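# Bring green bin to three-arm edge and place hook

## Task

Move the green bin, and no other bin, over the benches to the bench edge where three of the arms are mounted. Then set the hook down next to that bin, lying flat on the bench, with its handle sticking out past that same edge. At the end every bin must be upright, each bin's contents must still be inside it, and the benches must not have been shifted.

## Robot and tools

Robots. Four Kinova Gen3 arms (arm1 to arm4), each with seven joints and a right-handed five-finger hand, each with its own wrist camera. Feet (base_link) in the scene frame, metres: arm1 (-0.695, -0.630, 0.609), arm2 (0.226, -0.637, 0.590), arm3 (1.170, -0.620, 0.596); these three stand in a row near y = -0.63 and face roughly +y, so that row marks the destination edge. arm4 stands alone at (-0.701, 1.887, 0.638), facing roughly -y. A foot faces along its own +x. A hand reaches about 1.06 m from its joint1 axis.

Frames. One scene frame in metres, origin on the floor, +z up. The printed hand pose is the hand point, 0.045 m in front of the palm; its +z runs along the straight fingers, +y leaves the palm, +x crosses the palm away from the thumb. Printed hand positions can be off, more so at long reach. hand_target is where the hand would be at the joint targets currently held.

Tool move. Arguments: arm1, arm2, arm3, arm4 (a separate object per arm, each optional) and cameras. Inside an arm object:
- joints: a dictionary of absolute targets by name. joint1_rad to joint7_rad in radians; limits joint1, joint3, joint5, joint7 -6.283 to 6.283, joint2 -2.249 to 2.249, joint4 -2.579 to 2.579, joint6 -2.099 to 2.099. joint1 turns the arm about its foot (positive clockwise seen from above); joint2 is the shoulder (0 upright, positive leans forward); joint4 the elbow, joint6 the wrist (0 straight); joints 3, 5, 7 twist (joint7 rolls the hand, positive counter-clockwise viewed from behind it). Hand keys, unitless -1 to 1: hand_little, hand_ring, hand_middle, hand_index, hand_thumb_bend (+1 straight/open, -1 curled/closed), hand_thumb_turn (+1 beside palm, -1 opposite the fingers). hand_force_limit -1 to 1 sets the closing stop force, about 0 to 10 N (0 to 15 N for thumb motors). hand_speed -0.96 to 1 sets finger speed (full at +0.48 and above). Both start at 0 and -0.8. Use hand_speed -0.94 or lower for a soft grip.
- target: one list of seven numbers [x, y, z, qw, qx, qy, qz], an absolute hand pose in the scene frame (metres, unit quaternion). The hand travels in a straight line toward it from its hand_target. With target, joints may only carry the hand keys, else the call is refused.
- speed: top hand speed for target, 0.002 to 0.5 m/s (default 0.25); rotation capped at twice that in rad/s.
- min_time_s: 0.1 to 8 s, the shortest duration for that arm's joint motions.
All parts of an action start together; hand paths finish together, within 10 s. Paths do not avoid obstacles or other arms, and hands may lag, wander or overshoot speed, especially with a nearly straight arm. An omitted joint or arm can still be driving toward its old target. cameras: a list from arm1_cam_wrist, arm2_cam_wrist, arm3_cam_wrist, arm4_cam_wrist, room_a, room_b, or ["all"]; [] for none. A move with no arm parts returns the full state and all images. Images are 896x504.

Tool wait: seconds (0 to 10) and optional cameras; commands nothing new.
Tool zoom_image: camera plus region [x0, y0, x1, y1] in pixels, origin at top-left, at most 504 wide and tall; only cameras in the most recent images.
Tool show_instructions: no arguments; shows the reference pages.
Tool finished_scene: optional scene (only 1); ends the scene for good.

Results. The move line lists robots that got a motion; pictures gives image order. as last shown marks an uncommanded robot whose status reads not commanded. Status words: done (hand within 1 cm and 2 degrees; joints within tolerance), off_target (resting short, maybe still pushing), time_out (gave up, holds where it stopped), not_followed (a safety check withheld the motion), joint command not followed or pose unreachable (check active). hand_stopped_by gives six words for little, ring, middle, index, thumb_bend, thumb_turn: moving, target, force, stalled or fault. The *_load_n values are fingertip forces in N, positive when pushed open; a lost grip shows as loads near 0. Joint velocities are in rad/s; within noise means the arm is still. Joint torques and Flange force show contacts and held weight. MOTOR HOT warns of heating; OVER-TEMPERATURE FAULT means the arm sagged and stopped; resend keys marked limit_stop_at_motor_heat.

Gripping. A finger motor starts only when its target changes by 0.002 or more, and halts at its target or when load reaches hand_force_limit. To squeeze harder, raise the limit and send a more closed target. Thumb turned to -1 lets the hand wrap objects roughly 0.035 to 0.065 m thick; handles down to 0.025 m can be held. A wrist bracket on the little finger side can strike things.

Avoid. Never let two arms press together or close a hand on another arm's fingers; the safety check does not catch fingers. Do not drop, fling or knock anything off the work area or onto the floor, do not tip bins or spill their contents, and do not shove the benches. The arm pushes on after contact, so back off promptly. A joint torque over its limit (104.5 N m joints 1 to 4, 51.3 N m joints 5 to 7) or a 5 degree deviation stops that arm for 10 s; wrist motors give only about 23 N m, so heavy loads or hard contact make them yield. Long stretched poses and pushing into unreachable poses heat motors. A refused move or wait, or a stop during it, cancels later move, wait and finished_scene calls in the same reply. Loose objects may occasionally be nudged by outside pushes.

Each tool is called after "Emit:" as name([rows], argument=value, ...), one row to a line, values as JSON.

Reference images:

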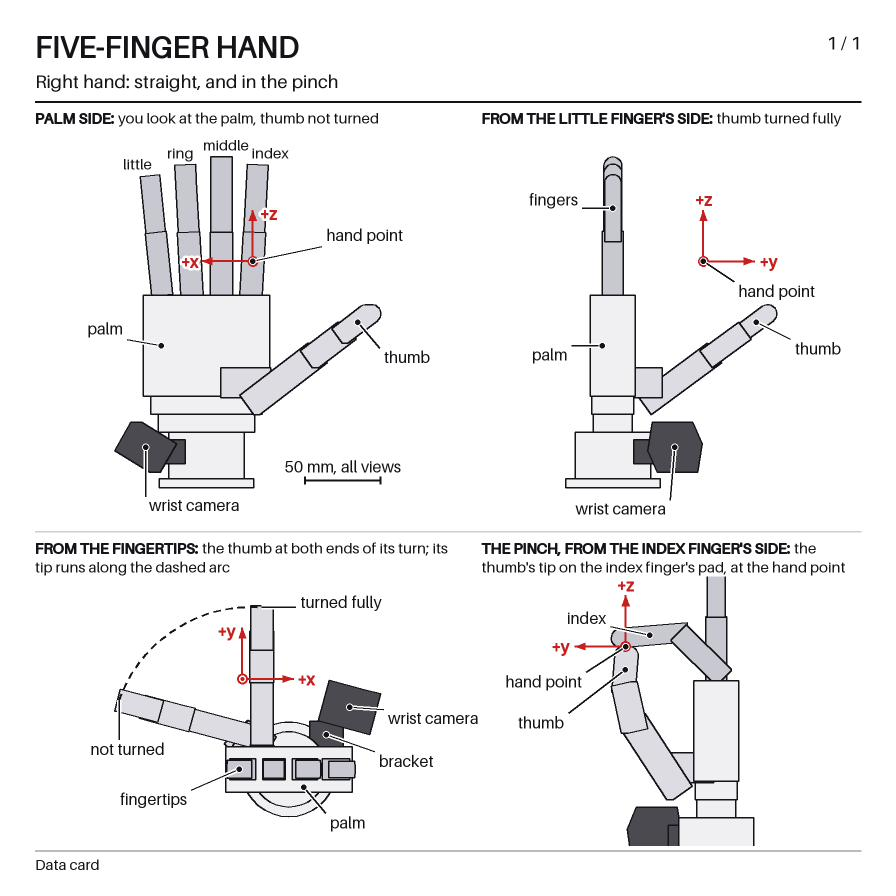

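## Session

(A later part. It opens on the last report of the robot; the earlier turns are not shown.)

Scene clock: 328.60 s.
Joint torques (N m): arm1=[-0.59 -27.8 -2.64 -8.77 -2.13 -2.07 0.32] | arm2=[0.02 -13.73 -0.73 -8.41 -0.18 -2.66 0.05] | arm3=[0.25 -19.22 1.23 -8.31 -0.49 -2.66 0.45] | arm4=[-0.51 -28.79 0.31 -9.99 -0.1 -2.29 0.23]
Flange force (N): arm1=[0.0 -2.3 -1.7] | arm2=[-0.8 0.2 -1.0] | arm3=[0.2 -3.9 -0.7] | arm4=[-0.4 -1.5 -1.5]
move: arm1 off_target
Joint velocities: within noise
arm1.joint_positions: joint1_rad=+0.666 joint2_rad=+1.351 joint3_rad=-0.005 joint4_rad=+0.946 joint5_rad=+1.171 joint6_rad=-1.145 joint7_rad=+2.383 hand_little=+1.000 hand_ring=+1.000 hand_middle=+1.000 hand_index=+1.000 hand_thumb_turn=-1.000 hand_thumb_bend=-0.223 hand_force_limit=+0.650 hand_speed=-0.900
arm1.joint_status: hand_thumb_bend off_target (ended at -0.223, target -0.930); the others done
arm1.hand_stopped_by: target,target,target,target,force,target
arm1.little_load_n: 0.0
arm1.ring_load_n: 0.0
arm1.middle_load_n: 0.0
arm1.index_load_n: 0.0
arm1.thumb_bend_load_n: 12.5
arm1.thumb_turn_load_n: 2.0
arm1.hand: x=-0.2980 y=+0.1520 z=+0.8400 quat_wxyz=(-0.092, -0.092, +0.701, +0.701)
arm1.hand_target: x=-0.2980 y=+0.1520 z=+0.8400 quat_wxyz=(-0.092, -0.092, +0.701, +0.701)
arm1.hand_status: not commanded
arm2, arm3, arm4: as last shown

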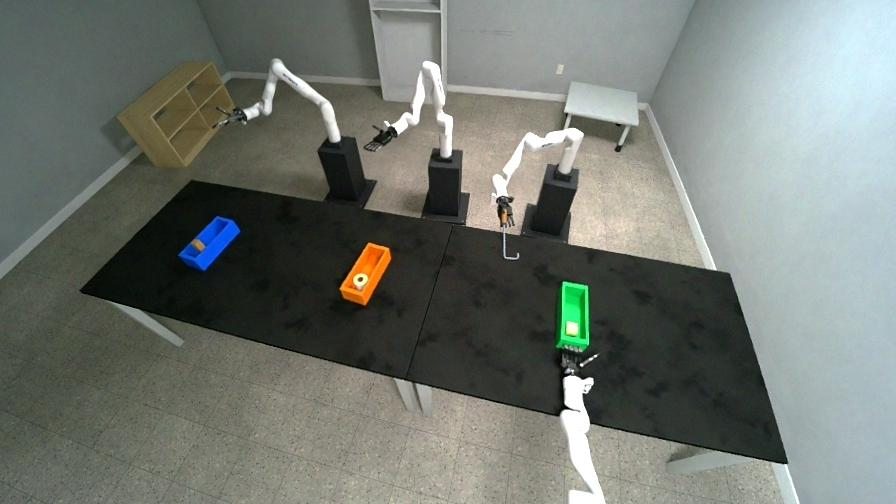

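Emit:
move(cameras=["all"])

Scene clock: 329.33 s.
Joint torques (N m): arm1=[-0.52 -27.81 -2.64 -8.87 -2.12 -2.1 0.35] | arm2=[0.07 -13.68 -0.69 -8.37 -0.19 -2.65 0.12] | arm3=[0.22 -19.25 1.22 -8.31 -0.5 -2.6 0.36] | arm4=[-0.5 -28.75 0.33 -9.95 -0.09 -2.28 0.23]
Flange force (N): arm1=[0.4 -2.2 -1.8] | arm2=[-0.9 0.4 -1.0] | arm3=[0.1 -4.2 -0.9] | arm4=[-0.3 -1.4 -1.4]
Joint velocities: within noise
arm1.joint_positions: joint1_rad=+0.666 joint2_rad=+1.351 joint3_rad=-0.005 joint4_rad=+0.946 joint5_rad=+1.171 joint6_rad=-1.145 joint7_rad=+2.383 hand_little=+1.000 hand_ring=+1.000 hand_middle=+1.000 hand_index=+1.000 hand_thumb_turn=-1.000 hand_thumb_bend=-0.223 hand_force_limit=+0.650 hand_speed=-0.900
arm1.joint_status: hand_thumb_bend off_target (ended at -0.223, target -0.930); the others done
arm1.hand_stopped_by: target,target,target,target,force,target
arm1.little_load_n: 0.0
arm1.ring_load_n: 0.0
arm1.middle_load_n: 0.0
arm1.index_load_n: 0.0
arm1.thumb_bend_load_n: 12.5
arm1.thumb_turn_load_n: 2.0
arm1.hand: x=-0.2980 y=+0.1520 z=+0.8400 quat_wxyz=(-0.092, -0.092, +0.701, +0.701) (m; scene frame)
arm1.hand_target: x=-0.2980 y=+0.1520 z=+0.8400 quat_wxyz=(-0.092, -0.092, +0.701, +0.701) (m; scene frame)
arm1.hand_status: not commanded
arm2.joint_positions: joint1_rad=+0.500 joint2_rad=+0.300 joint3_rad=+0.000 joint4_rad=+2.100 joint5_rad=+0.000 joint6_rad=-0.800 joint7_rad=+3.140 hand_little=+1.000 hand_ring=+1.000 hand_middle=+1.000 hand_index=+1.000 hand_thumb_turn=-1.000 hand_thumb_bend=+1.000 hand_force_limit=+0.500 hand_speed=-0.500
arm2.joint_status: not commanded
arm2.hand_stopped_by: target,target,target,target,target,target
arm2.little_load_n: 0.0
arm2.ring_load_n: 0.0
arm2.middle_load_n: 0.0
arm2.index_load_n: 0.5
arm2.thumb_bend_load_n: 0.0
arm2.thumb_turn_load_n: 0.0
arm2.hand: x=+0.5390 y=-0.0504 z=+1.0931 quat_wxyz=(+0.138, +0.146, +0.704, +0.682) (m; scene frame)
arm2.hand_target: x=+0.5390 y=-0.0504 z=+1.0931 quat_wxyz=(+0.138, +0.146, +0.704, +0.682) (m; scene frame)
arm2.hand_status: not commanded
arm3.joint_positions: joint1_rad=+0.900 joint2_rad=+0.600 joint3_rad=+0.000 joint4_rad=+1.900 joint5_rad=+0.600 joint6_rad=-1.200 joint7_rad=+2.200 hand_little=+1.000 hand_ring=+1.000 hand_middle=+1.000 hand_index=+1.000 hand_thumb_turn=-1.000 hand_thumb_bend=+1.000 hand_force_limit=+0.700 hand_speed=-0.400
arm3.joint_status: not commanded
arm3.hand_stopped_by: target,target,target,target,target,target
arm3.little_load_n: 0.5
arm3.ring_load_n: 0.0
arm3.middle_load_n: 0.0
arm3.index_load_n: 0.0
arm3.thumb_bend_load_n: 0.0
arm3.thumb_turn_load_n: 0.0
arm3.hand: x=+1.6596 y=-0.0837 z=+1.0647 quat_wxyz=(-0.110, +0.278, +0.580, +0.758) (m; scene frame)
arm3.hand_target: x=+1.6596 y=-0.0837 z=+1.0647 quat_wxyz=(-0.110, +0.278, +0.580, +0.758) (m; scene frame)
arm3.hand_status: not commanded
arm4.joint_positions: joint1_rad=+0.085 joint2_rad=+1.396 joint3_rad=+0.049 joint4_rad=+0.636 joint5_rad=-0.075 joint6_rad=-0.257 joint7_rad=-3.118 hand_little=-1.000 hand_ring=-1.000 hand_middle=-1.000 hand_index=-1.000 hand_thumb_turn=+1.000 hand_thumb_bend=+1.000 hand_force_limit=+0.000 hand_speed=-0.400
arm4.joint_status: not commanded
arm4.hand_stopped_by: target,target,target,target,target,target
arm4.little_load_n: 0.0
arm4.ring_load_n: 0.0
arm4.middle_load_n: 0.0
arm4.index_load_n: 0.0
arm4.thumb_bend_load_n: 0.0
arm4.thumb_turn_load_n: 0.0
arm4.hand: x=-0.7410 y=+0.8620 z=+0.8450 quat_wxyz=(-0.629, -0.777, +0.000, +0.000) (m; scene frame)
arm4.hand_target: x=-0.7410 y=+0.8620 z=+0.8450 quat_wxyz=(-0.629, -0.777, +0.000, +0.000) (m; scene frame)
arm4.hand_status: not commanded
pictures: arm1_cam_wrist, arm2_cam_wrist, arm3_cam_wrist, arm4_cam_wrist, room_a, room_b

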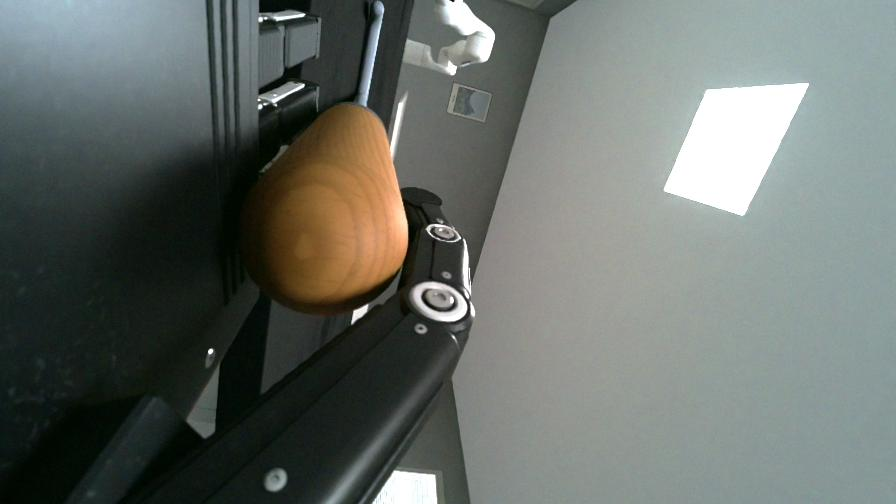

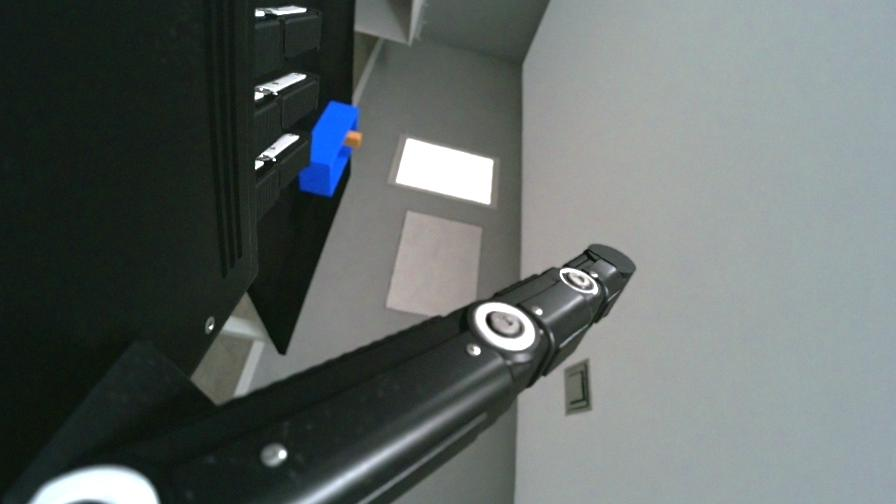

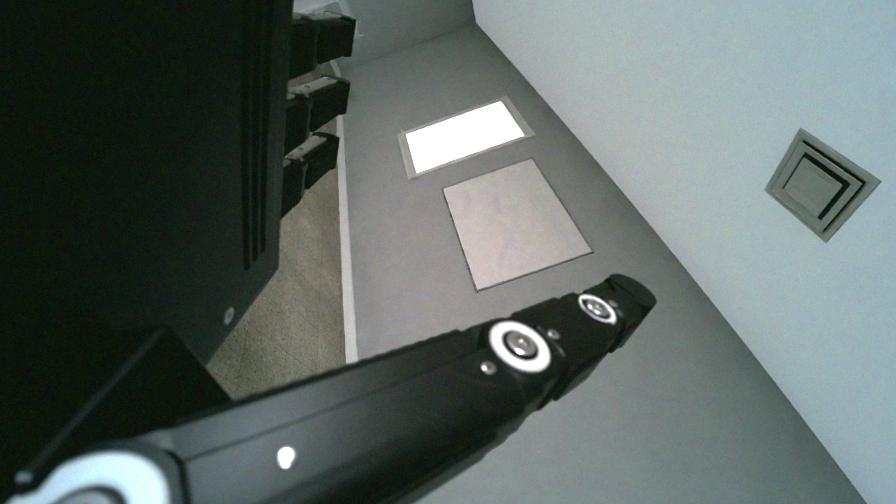

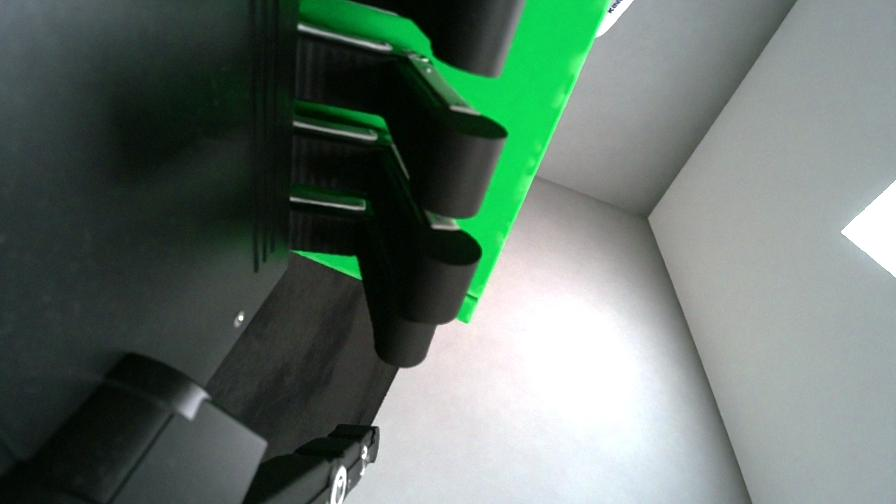

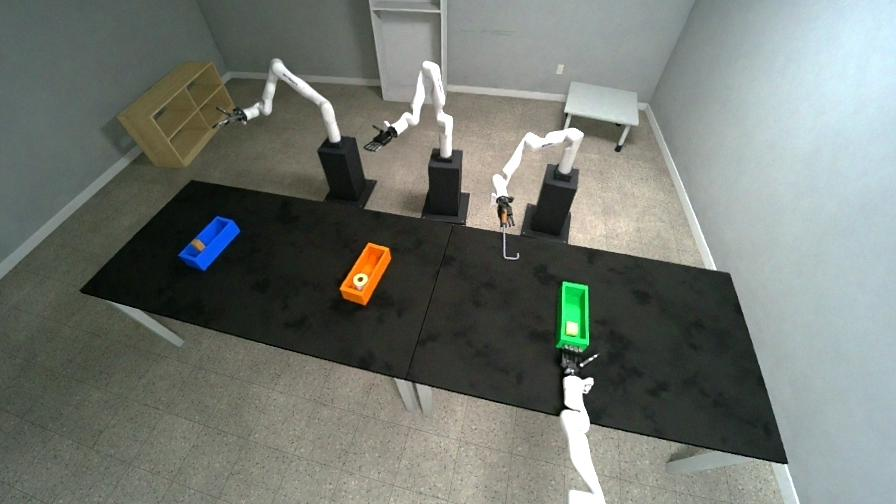

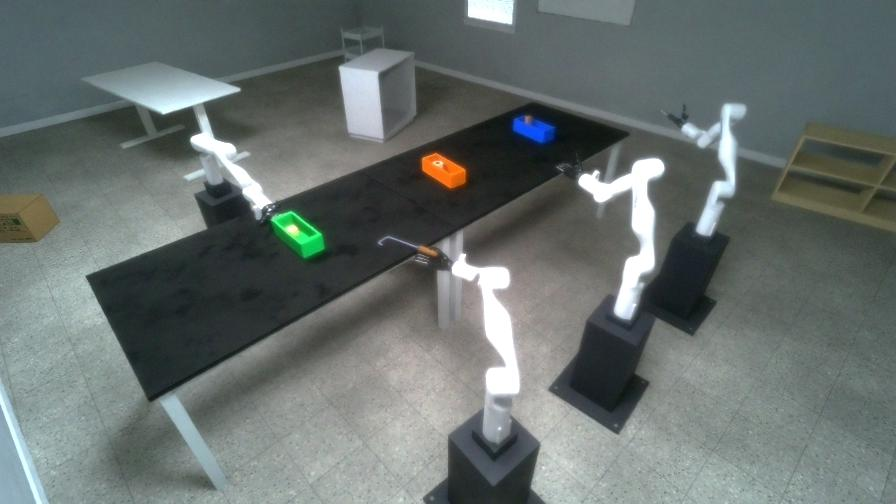

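Emit:
zoom_image(camera="room_a", region=[470, 180, 740, 420])

Emit:
zoom_image(camera="room_b", region=[230, 180, 480, 310])

Scaled by 1.867.

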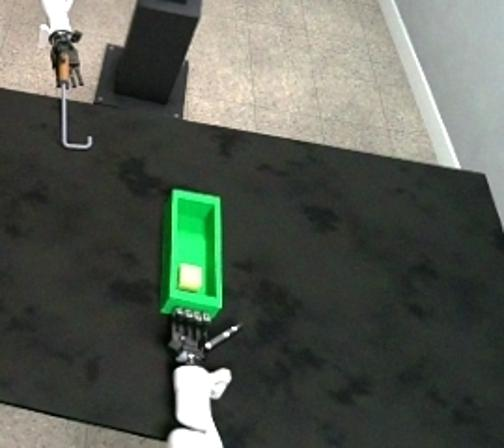

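Scaled by 2.016.

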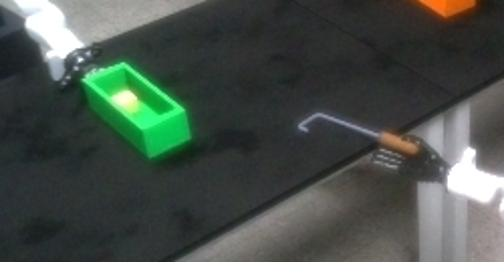

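Emit:
move(arm1={"target": [-0.298, 0.152, 0.95, 0.0923, 0.0923, -0.7011, -0.7011], "speed": 0.06}, arm4={"target": [-0.741, 1.2, 0.86, 0.6293, 0.7771, 0, 0], "speed": 0.12}, cameras=["arm1_cam_wrist", "room_b", "room_a"])

Scene clock: 336.20 s.
Joint torques (N m): arm1=[-0.63 -29.39 -3.32 -10.82 -3.13 -2.57 0.4] | arm2=[0.01 -13.62 -0.66 -8.43 -0.2 -2.73 0.1] | arm3=[0.29 -19.23 1.23 -8.33 -0.52 -2.66 0.42] | arm4=[-0.57 -18.93 -0.09 -3.5 -0.13 -2.41 0.24]
Flange force (N): arm1=[0.2 -4.4 -1.8] | arm2=[-1.0 0.7 -1.2] | arm3=[0.3 -4.0 -0.7] | arm4=[-2.1 -3.1 -0.5]
move: arm1 done; arm4 done
Joint velocities: within noise
arm1.joint_positions: joint1_rad=+0.657 joint2_rad=+1.159 joint3_rad=+0.017 joint4_rad=+1.006 joint5_rad=+1.214 joint6_rad=-1.106 joint7_rad=+2.242 hand_little=+1.000 hand_ring=+1.000 hand_middle=+1.000 hand_index=+1.000 hand_thumb_turn=-1.000 hand_thumb_bend=-0.223 hand_force_limit=+0.650 hand_speed=-0.900
arm1.joint_status: not commanded
arm1.hand_stopped_by: target,target,target,target,force,target
arm1.little_load_n: 0.0
arm1.ring_load_n: 0.0
arm1.middle_load_n: 0.5
arm1.index_load_n: 0.0
arm1.thumb_bend_load_n: 12.5
arm1.thumb_turn_load_n: 2.0
arm1.hand: x=-0.2980 y=+0.1520 z=+0.9500 quat_wxyz=(-0.092, -0.092, +0.701, +0.701)
arm1.hand_target: x=-0.2980 y=+0.1520 z=+0.9500 quat_wxyz=(-0.092, -0.092, +0.701, +0.701)
arm1.hand_status: done (0.000 m and 0.0 deg from the pose sent, 0.110 m and 0.0 deg at the start)
arm2, arm3: as last shown
arm2.index_load_n: 0.0
arm2.thumb_bend_load_n: -0.5
arm3.little_load_n: 0.0
arm4.joint_positions: joint1_rad=+0.077 joint2_rad=+0.904 joint3_rad=-0.001 joint4_rad=+2.152 joint5_rad=-0.049 joint6_rad=-1.282 joint7_rad=-3.132 hand_little=-1.000 hand_ring=-1.000 hand_middle=-1.000 hand_index=-1.000 hand_thumb_turn=+1.000 hand_thumb_bend=+1.000 hand_force_limit=+0.000 hand_speed=-0.400
arm4.joint_status: not commanded
arm4.hand_stopped_by: target,target,target,target,target,target
arm4.little_load_n: 0.0
arm4.ring_load_n: 0.0
arm4.middle_load_n: 0.0
arm4.index_load_n: 0.0
arm4.thumb_bend_load_n: 0.0
arm4.thumb_turn_load_n: 0.0
arm4.hand: x=-0.7410 y=+1.2000 z=+0.8600 quat_wxyz=(-0.629, -0.777, +0.000, +0.000)
arm4.hand_target: x=-0.7410 y=+1.2000 z=+0.8600 quat_wxyz=(-0.629, -0.777, +0.000, +0.000)
arm4.hand_status: done (0.000 m and 0.0 deg from the pose sent, 0.338 m and 0.0 deg at the start)
pictures: arm1_cam_wrist, room_a, room_b

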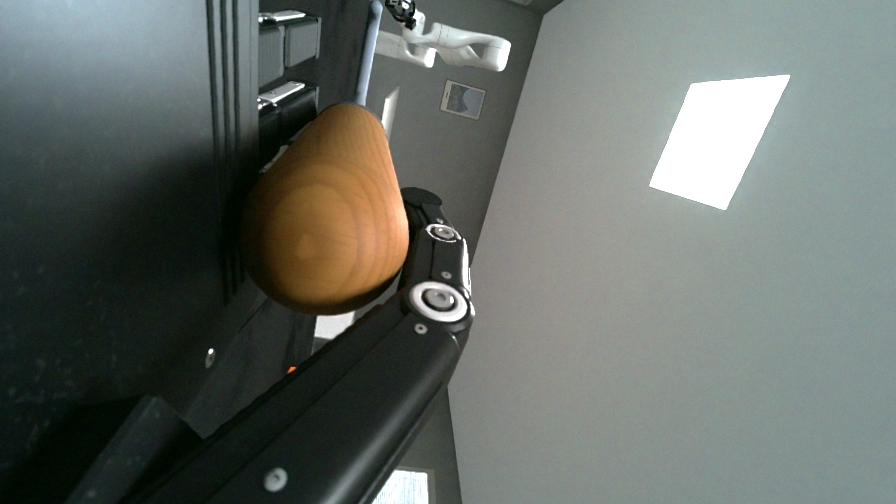

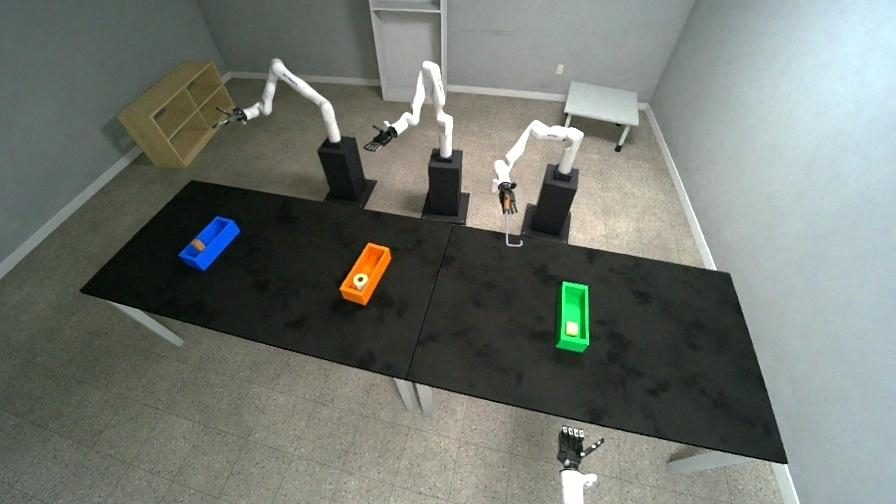

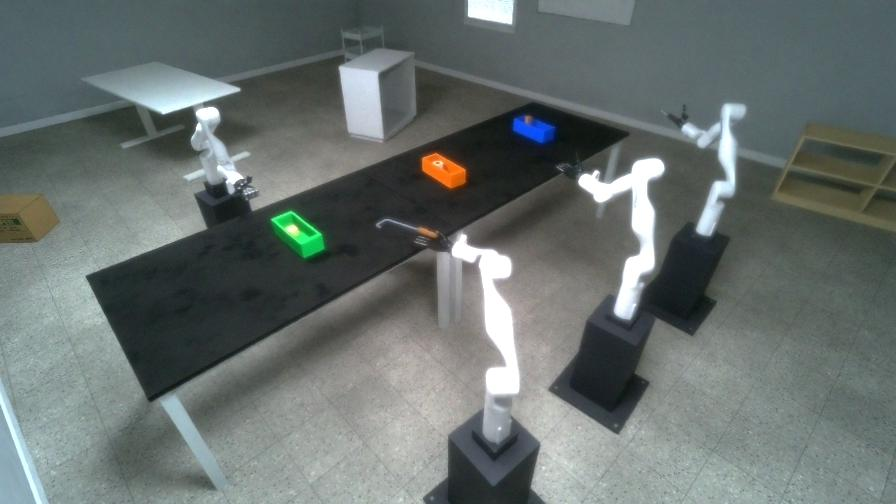

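Emit:
zoom_image(camera="room_a", region=[490, 220, 640, 370])

Scaled by 3.360.

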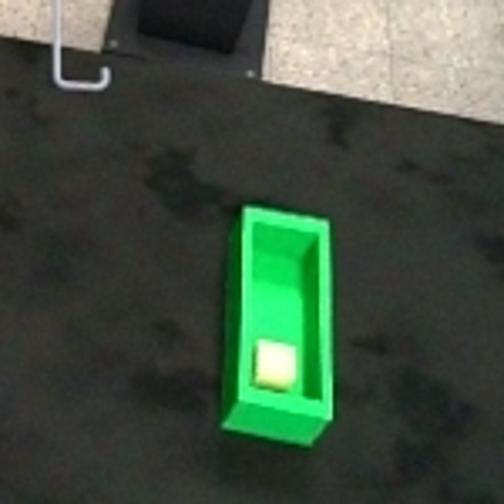

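Emit:
move(arm1={"target": [-0.645, 0.20, 1.0, 0, 0, 0.6691, 0.7431], "speed": 0.08}, cameras=["arm1_cam_wrist", "room_b", "room_a"])

Scene clock: 342.17 s.
Joint torques (N m): arm1=[-0.76 -26.35 -1.64 -10.43 0.17 -4.15 0.41] | arm2=[0.03 -13.69 -0.75 -8.35 -0.21 -2.71 0.06] | arm3=[0.17 -19.3 1.2 -8.31 -0.49 -2.64 0.43] | arm4=[-0.61 -18.93 -0.1 -3.53 -0.11 -2.35 0.27]
Flange force (N): arm1=[-2.6 -5.4 -2.4] | arm2=[-1.0 0.6 -0.9] | arm3=[-0.1 -4.0 -0.8] | arm4=[-2.2 -3.3 -0.8]
move: arm1 done
Joint velocities: within noise
arm1.joint_positions: joint1_rad=+0.009 joint2_rad=+0.903 joint3_rad=-0.145 joint4_rad=+1.597 joint5_rad=-0.003 joint6_rad=-1.025 joint7_rad=+3.258 hand_little=+1.000 hand_ring=+1.000 hand_middle=+1.000 hand_index=+1.000 hand_thumb_turn=-1.000 hand_thumb_bend=-0.223 hand_force_limit=+0.650 hand_speed=-0.900
arm1.joint_status: not commanded
arm1.hand_stopped_by: target,target,target,target,force,target
arm1.little_load_n: 0.0
arm1.ring_load_n: 0.0
arm1.middle_load_n: 0.5
arm1.index_load_n: 0.5
arm1.thumb_bend_load_n: 12.5
arm1.thumb_turn_load_n: 2.0
arm1.hand: x=-0.6450 y=+0.2000 z=+1.0000 quat_wxyz=(+0.000, +0.000, +0.669, +0.743)
arm1.hand_target: x=-0.6450 y=+0.2000 z=+1.0000 quat_wxyz=(+0.000, +0.000, +0.669, +0.743)
arm1.hand_status: done (0.000 m and 0.0 deg from the pose sent, 0.354 m and 16.1 deg at the start)
arm2, arm3, arm4: as last shown
pictures: arm1_cam_wrist, room_a, room_b

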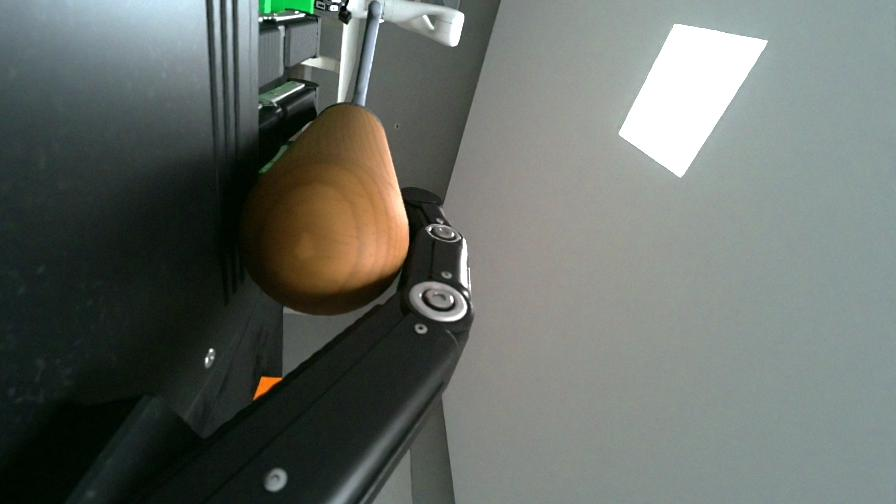

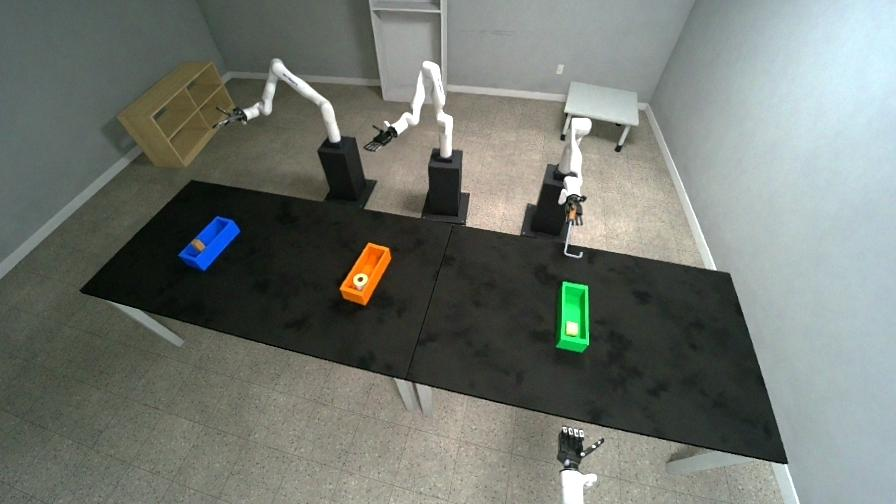

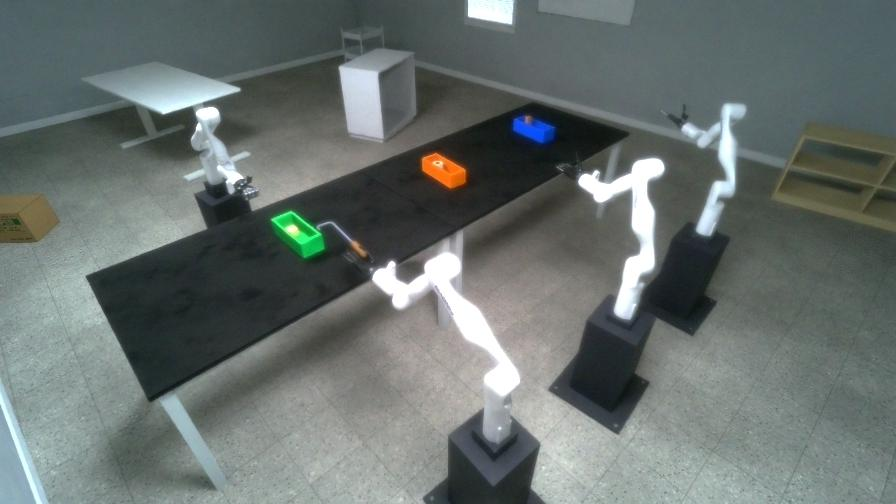

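Emit:
zoom_image(camera="room_a", region=[520, 170, 640, 290])

Emit:
zoom_image(camera="room_b", region=[260, 190, 420, 290])

Scaled by 4.200.

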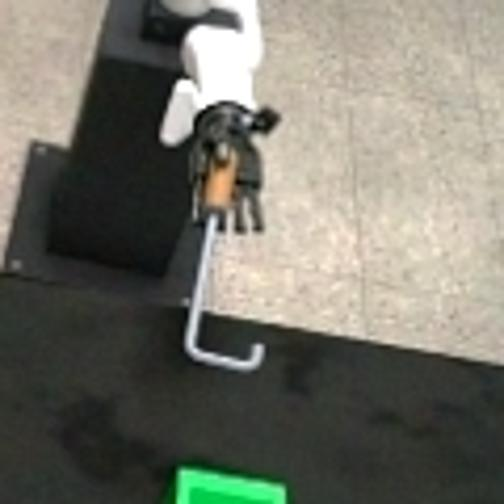

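Scaled by 3.150.

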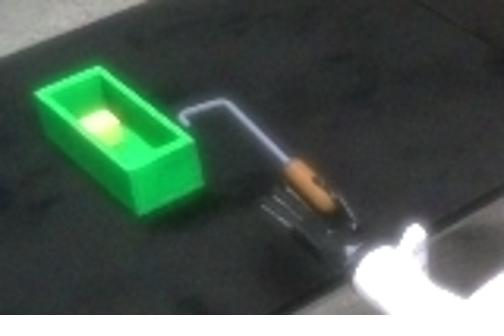

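Emit:
move(arm1={"target": [-0.663, 0.354, 0.945, 0.03241, 0.02919, -0.66849, -0.74244], "speed": 0.08}, cameras=["arm1_cam_wrist", "room_b", "room_a"])

Emit:
zoom_image(camera="room_a", region=[500, 190, 650, 340])

Emit:
zoom_image(camera="room_b", region=[240, 180, 400, 280])

Scene clock: 350.87 s.
Joint torques (N m): arm1=[-0.62 -32.31 -1.56 -12.74 -0.33 -4.14 0.44] | arm2=[0.01 -13.68 -0.76 -8.38 -0.19 -2.69 0.08] | arm3=[0.2 -19.28 1.26 -8.34 -0.48 -2.64 0.41] | arm4=[-0.58 -18.92 -0.06 -3.51 -0.11 -2.36 0.21]
Flange force (N): arm1=[-2.0 -4.8 -3.6] | arm2=[-1.0 0.5 -1.0] | arm3=[0.1 -4.1 -0.8] | arm4=[-2.0 -3.2 -0.7]
move: arm1 done
Joint velocities: within noise
arm1.joint_positions: joint1_rad=-0.015 joint2_rad=+1.283 joint3_rad=-0.135 joint4_rad=+0.844 joint5_rad=+0.187 joint6_rad=-0.648 joint7_rad=+3.111 hand_little=+1.000 hand_ring=+1.000 hand_middle=+1.000 hand_index=+1.000 hand_thumb_turn=-1.000 hand_thumb_bend=-0.223 hand_force_limit=+0.650 hand_speed=-0.900
arm1.joint_status: not commanded
arm1.hand_stopped_by: target,target,target,target,force,target
arm1.little_load_n: 0.0
arm1.ring_load_n: 0.0
arm1.middle_load_n: 0.5
arm1.index_load_n: 0.5
arm1.thumb_bend_load_n: 12.5
arm1.thumb_turn_load_n: 2.0
arm1.hand: x=-0.6630 y=+0.3540 z=+0.9450 quat_wxyz=(-0.032, -0.029, +0.668, +0.742)
arm1.hand_target: x=-0.6630 y=+0.3540 z=+0.9450 quat_wxyz=(-0.032, -0.029, +0.668, +0.742)
arm1.hand_status: done (0.000 m and 0.0 deg from the pose sent, 0.165 m and 5.0 deg at the start)
arm2, arm3, arm4: as last shown
arm2.thumb_bend_load_n: 0.0
arm3.little_load_n: -0.5
pictures: arm1_cam_wrist, room_a, room_b

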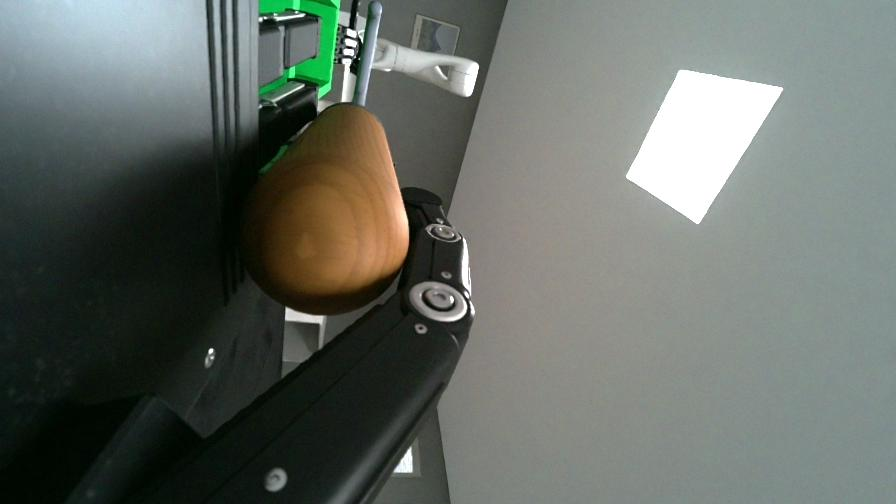

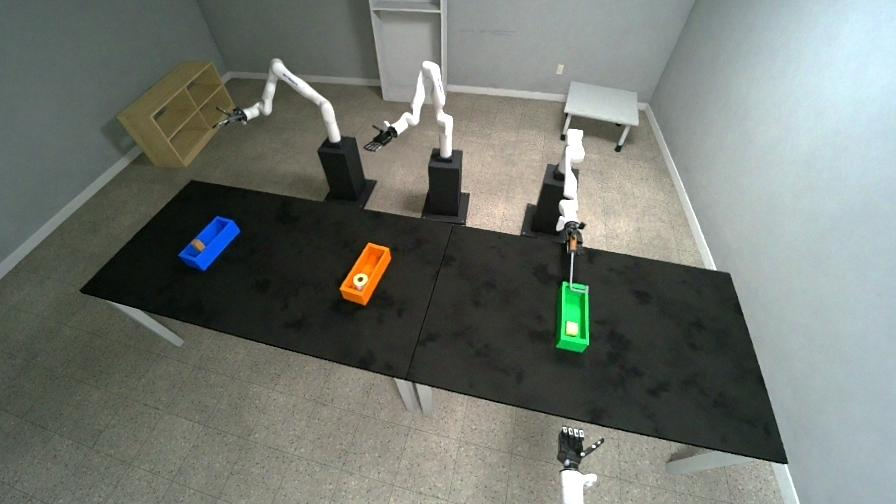

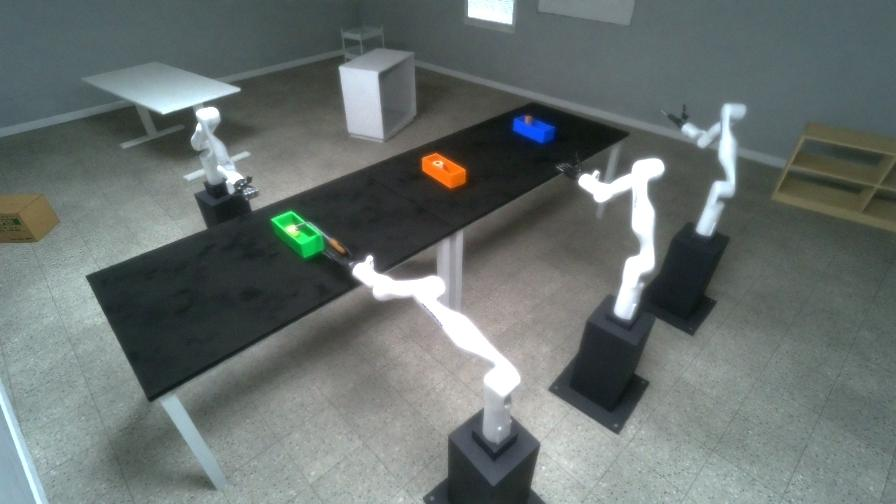

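Scaled by 3.360.

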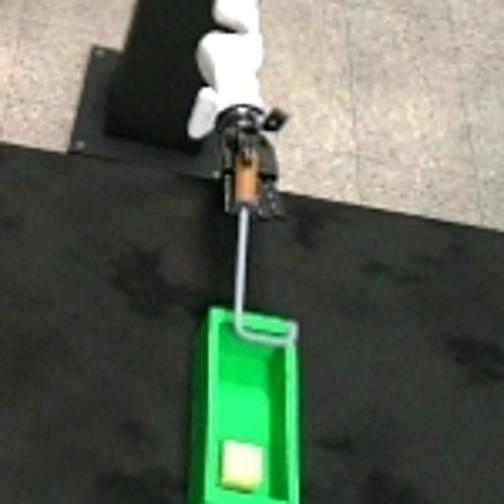

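Scaled by 3.150.

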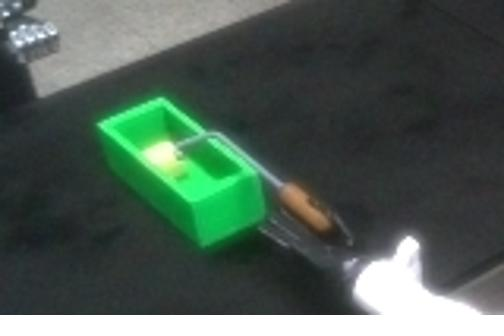

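Emit:
move(arm1={"target": [-0.662, 0.364, 0.9, 0.03241, 0.02919, -0.66849, -0.74244], "speed": 0.05}, cameras=["room_b", "room_a", "arm1_cam_wrist"])

Emit:
zoom_image(camera="room_a", region=[500, 190, 650, 340])

Emit:
zoom_image(camera="room_b", region=[240, 190, 380, 280])

Scene clock: 352.70 s.
Joint torques (N m): arm1=[-0.69 -32.66 -1.42 -12.68 -0.33 -4.16 0.44] | arm2=[0.06 -13.67 -0.77 -8.35 -0.22 -2.71 0.07] | arm3=[0.23 -19.31 1.2 -8.33 -0.47 -2.65 0.43] | arm4=[-0.6 -18.96 -0.08 -3.53 -0.12 -2.34 0.23]
Flange force (N): arm1=[-2.0 -4.2 -4.0] | arm2=[-0.9 0.6 -0.9] | arm3=[0.1 -4.1 -0.7] | arm4=[-2.1 -3.3 -0.8]
move: arm1 done
Joint velocities: within noise
arm1.joint_positions: joint1_rad=-0.020 joint2_rad=+1.390 joint3_rad=-0.133 joint4_rad=+0.741 joint5_rad=+0.203 joint6_rad=-0.653 joint7_rad=+3.100 hand_little=+1.000 hand_ring=+1.000 hand_middle=+1.000 hand_index=+1.000 hand_thumb_turn=-1.000 hand_thumb_bend=-0.223 hand_force_limit=+0.650 hand_speed=-0.900
arm1.joint_status: not commanded
arm1.hand_stopped_by: target,target,target,target,force,target
arm1.little_load_n: 0.0
arm1.ring_load_n: 0.0
arm1.middle_load_n: 0.5
arm1.index_load_n: 0.5
arm1.thumb_bend_load_n: 12.5
arm1.thumb_turn_load_n: 2.0
arm1.hand: x=-0.6620 y=+0.3640 z=+0.9000 quat_wxyz=(-0.032, -0.029, +0.668, +0.742)
arm1.hand_target: x=-0.6620 y=+0.3640 z=+0.9000 quat_wxyz=(-0.032, -0.029, +0.668, +0.742)
arm1.hand_status: done (0.000 m and 0.0 deg from the pose sent, 0.046 m and 0.0 deg at the start)
arm2, arm3, arm4: as last shown
arm3.little_load_n: 0.0
arm3.thumb_turn_load_n: 0.5
arm4.little_load_n: -0.5
pictures: arm1_cam_wrist, room_a, room_b

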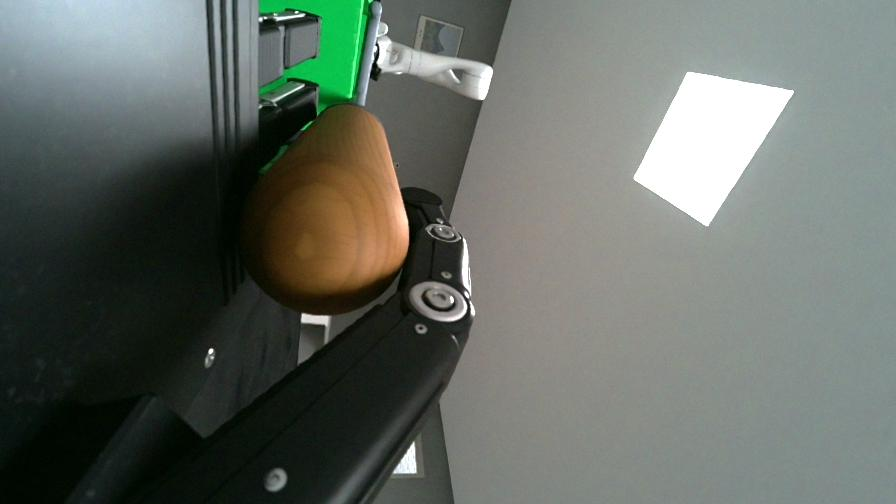

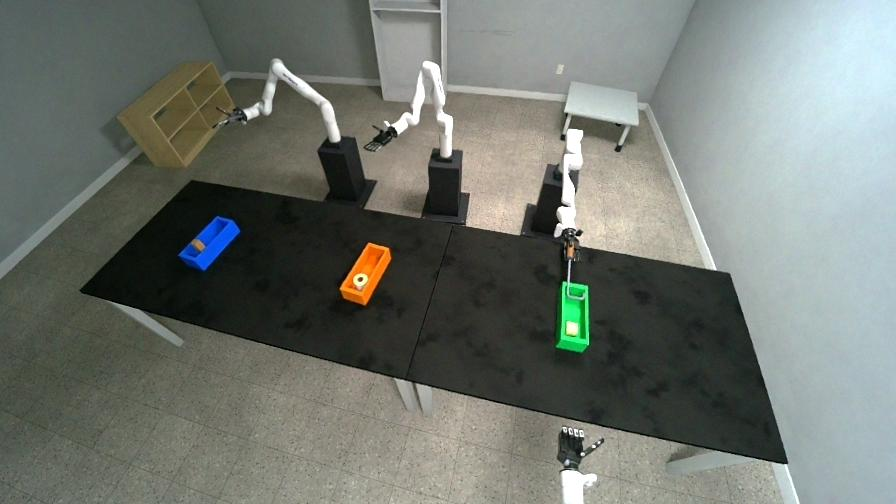

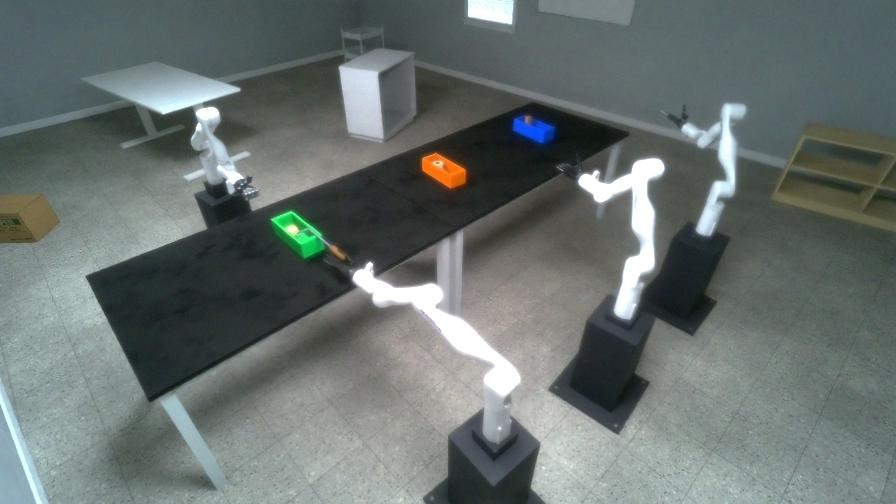

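Scaled by 3.360.

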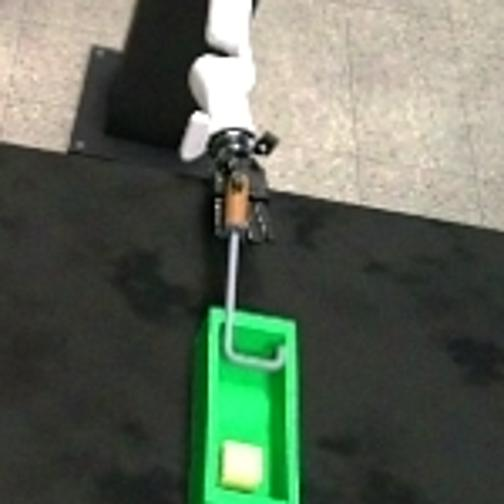

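Scaled by 3.600.

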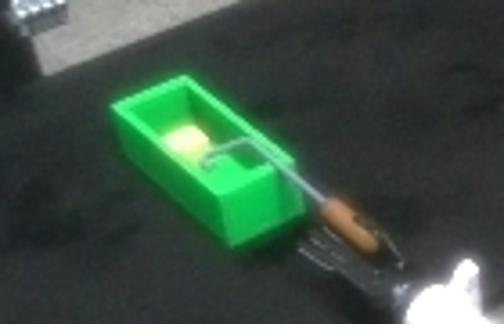

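Emit:
move(arm1={"target": [-0.6794, 0.3637, 0.8942, -0.14171, 0.22036, -0.65411, -0.70959], "speed": 0.06}, cameras=["room_b", "room_a", "arm1_cam_wrist"])

Emit:
zoom_image(camera="room_a", region=[500, 190, 650, 340])

Emit:
zoom_image(camera="room_b", region=[240, 190, 380, 280])

Scene clock: 357.93 s.
Joint torques (N m): arm1=[0.15 -28.31 -0.1 -9.78 -1.01 -1.96 0.21] | arm2=[0.12 -13.68 -0.73 -8.46 -0.16 -2.7 0.07] | arm3=[0.25 -19.27 1.18 -8.34 -0.45 -2.64 0.42] | arm4=[-0.59 -18.95 -0.02 -3.55 -0.12 -2.36 0.26]
Flange force (N): arm1=[-0.7 -1.3 -2.6] | arm2=[-0.4 0.4 -1.2] | arm3=[0.2 -4.2 -0.8] | arm4=[-2.1 -3.3 -0.8]
move: arm1 done
Joint velocities: within noise
arm1.joint_positions: joint1_rad=-0.037 joint2_rad=+1.385 joint3_rad=+0.064 joint4_rad=+0.739 joint5_rad=+0.287 joint6_rad=-0.626 joint7_rad=+3.356 hand_little=+1.000 hand_ring=+1.000 hand_middle=+1.000 hand_index=+1.000 hand_thumb_turn=-1.000 hand_thumb_bend=-0.222 hand_force_limit=+0.650 hand_speed=-0.900
arm1.joint_status: not commanded
arm1.hand_stopped_by: target,target,target,target,force,target
arm1.little_load_n: 0.0
arm1.ring_load_n: 0.0
arm1.middle_load_n: 0.0
arm1.index_load_n: 0.0
arm1.thumb_bend_load_n: 14.0
arm1.thumb_turn_load_n: 1.5
arm1.hand: x=-0.6794 y=+0.3637 z=+0.8942 quat_wxyz=(+0.142, -0.220, +0.654, +0.710)
arm1.hand_target: x=-0.6794 y=+0.3637 z=+0.8942 quat_wxyz=(+0.142, -0.220, +0.654, +0.710)
arm1.hand_status: done (0.000 m and 0.0 deg from the pose sent, 0.018 m and 30.0 deg at the start)
arm2, arm3, arm4: as last shown
arm3.thumb_turn_load_n: 0.0
arm4.little_load_n: 0.0
pictures: arm1_cam_wrist, room_a, room_b

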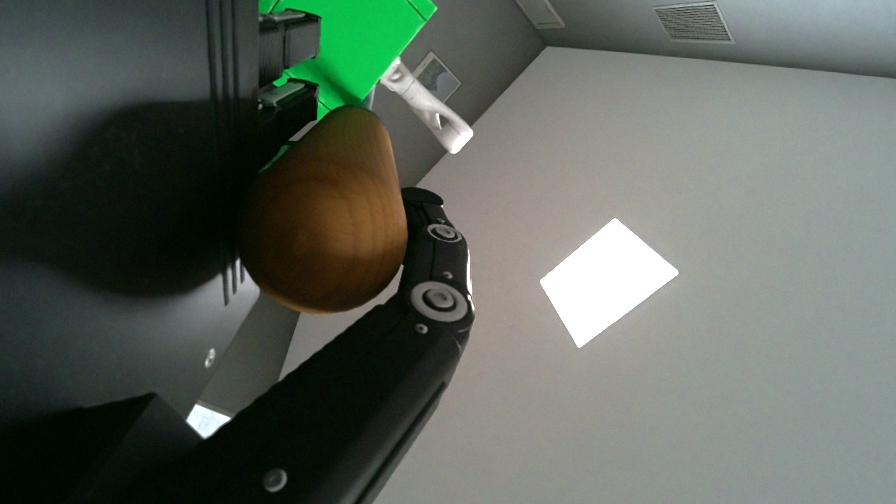

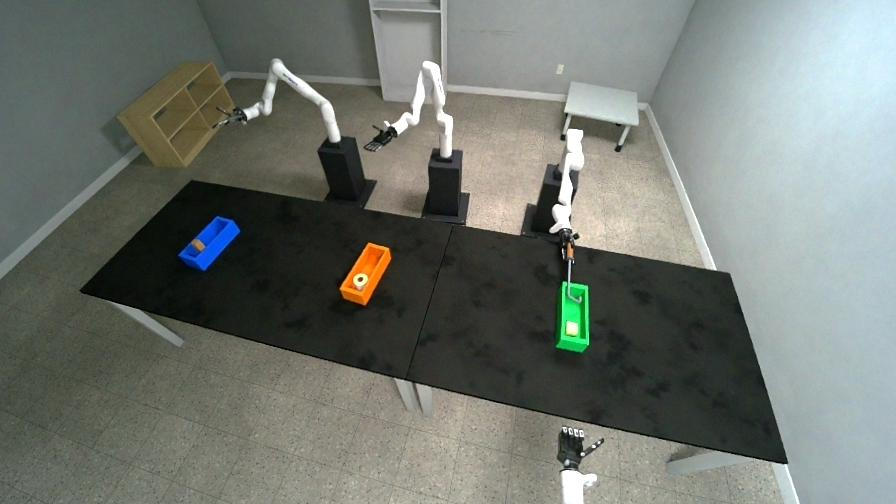

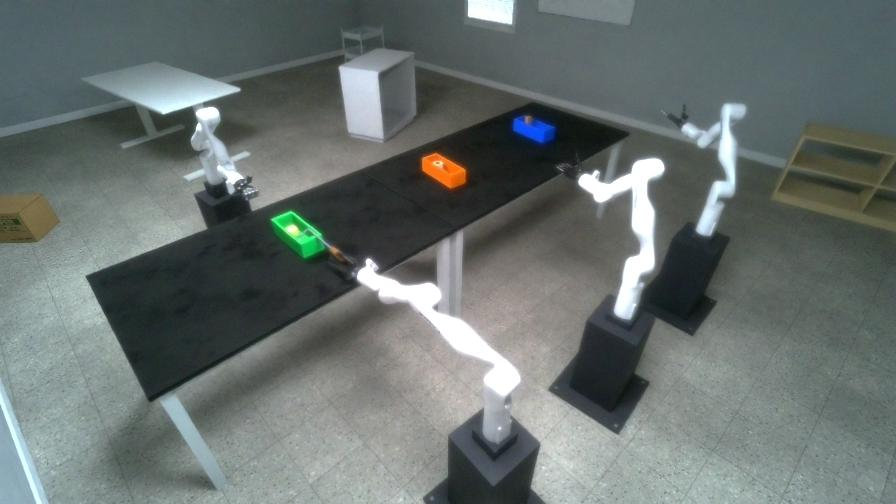

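Scaled by 3.360.

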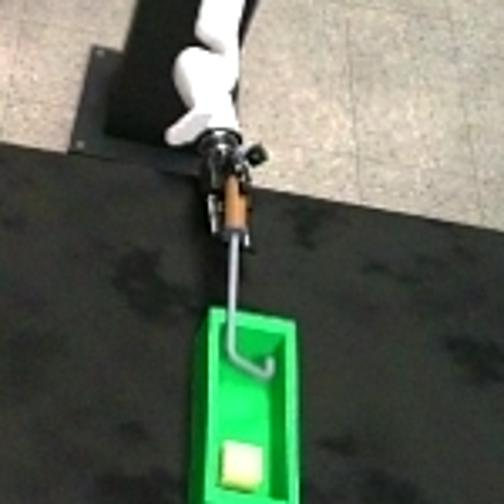

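Scaled by 3.600.

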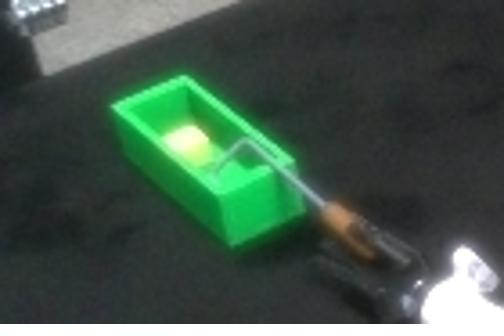

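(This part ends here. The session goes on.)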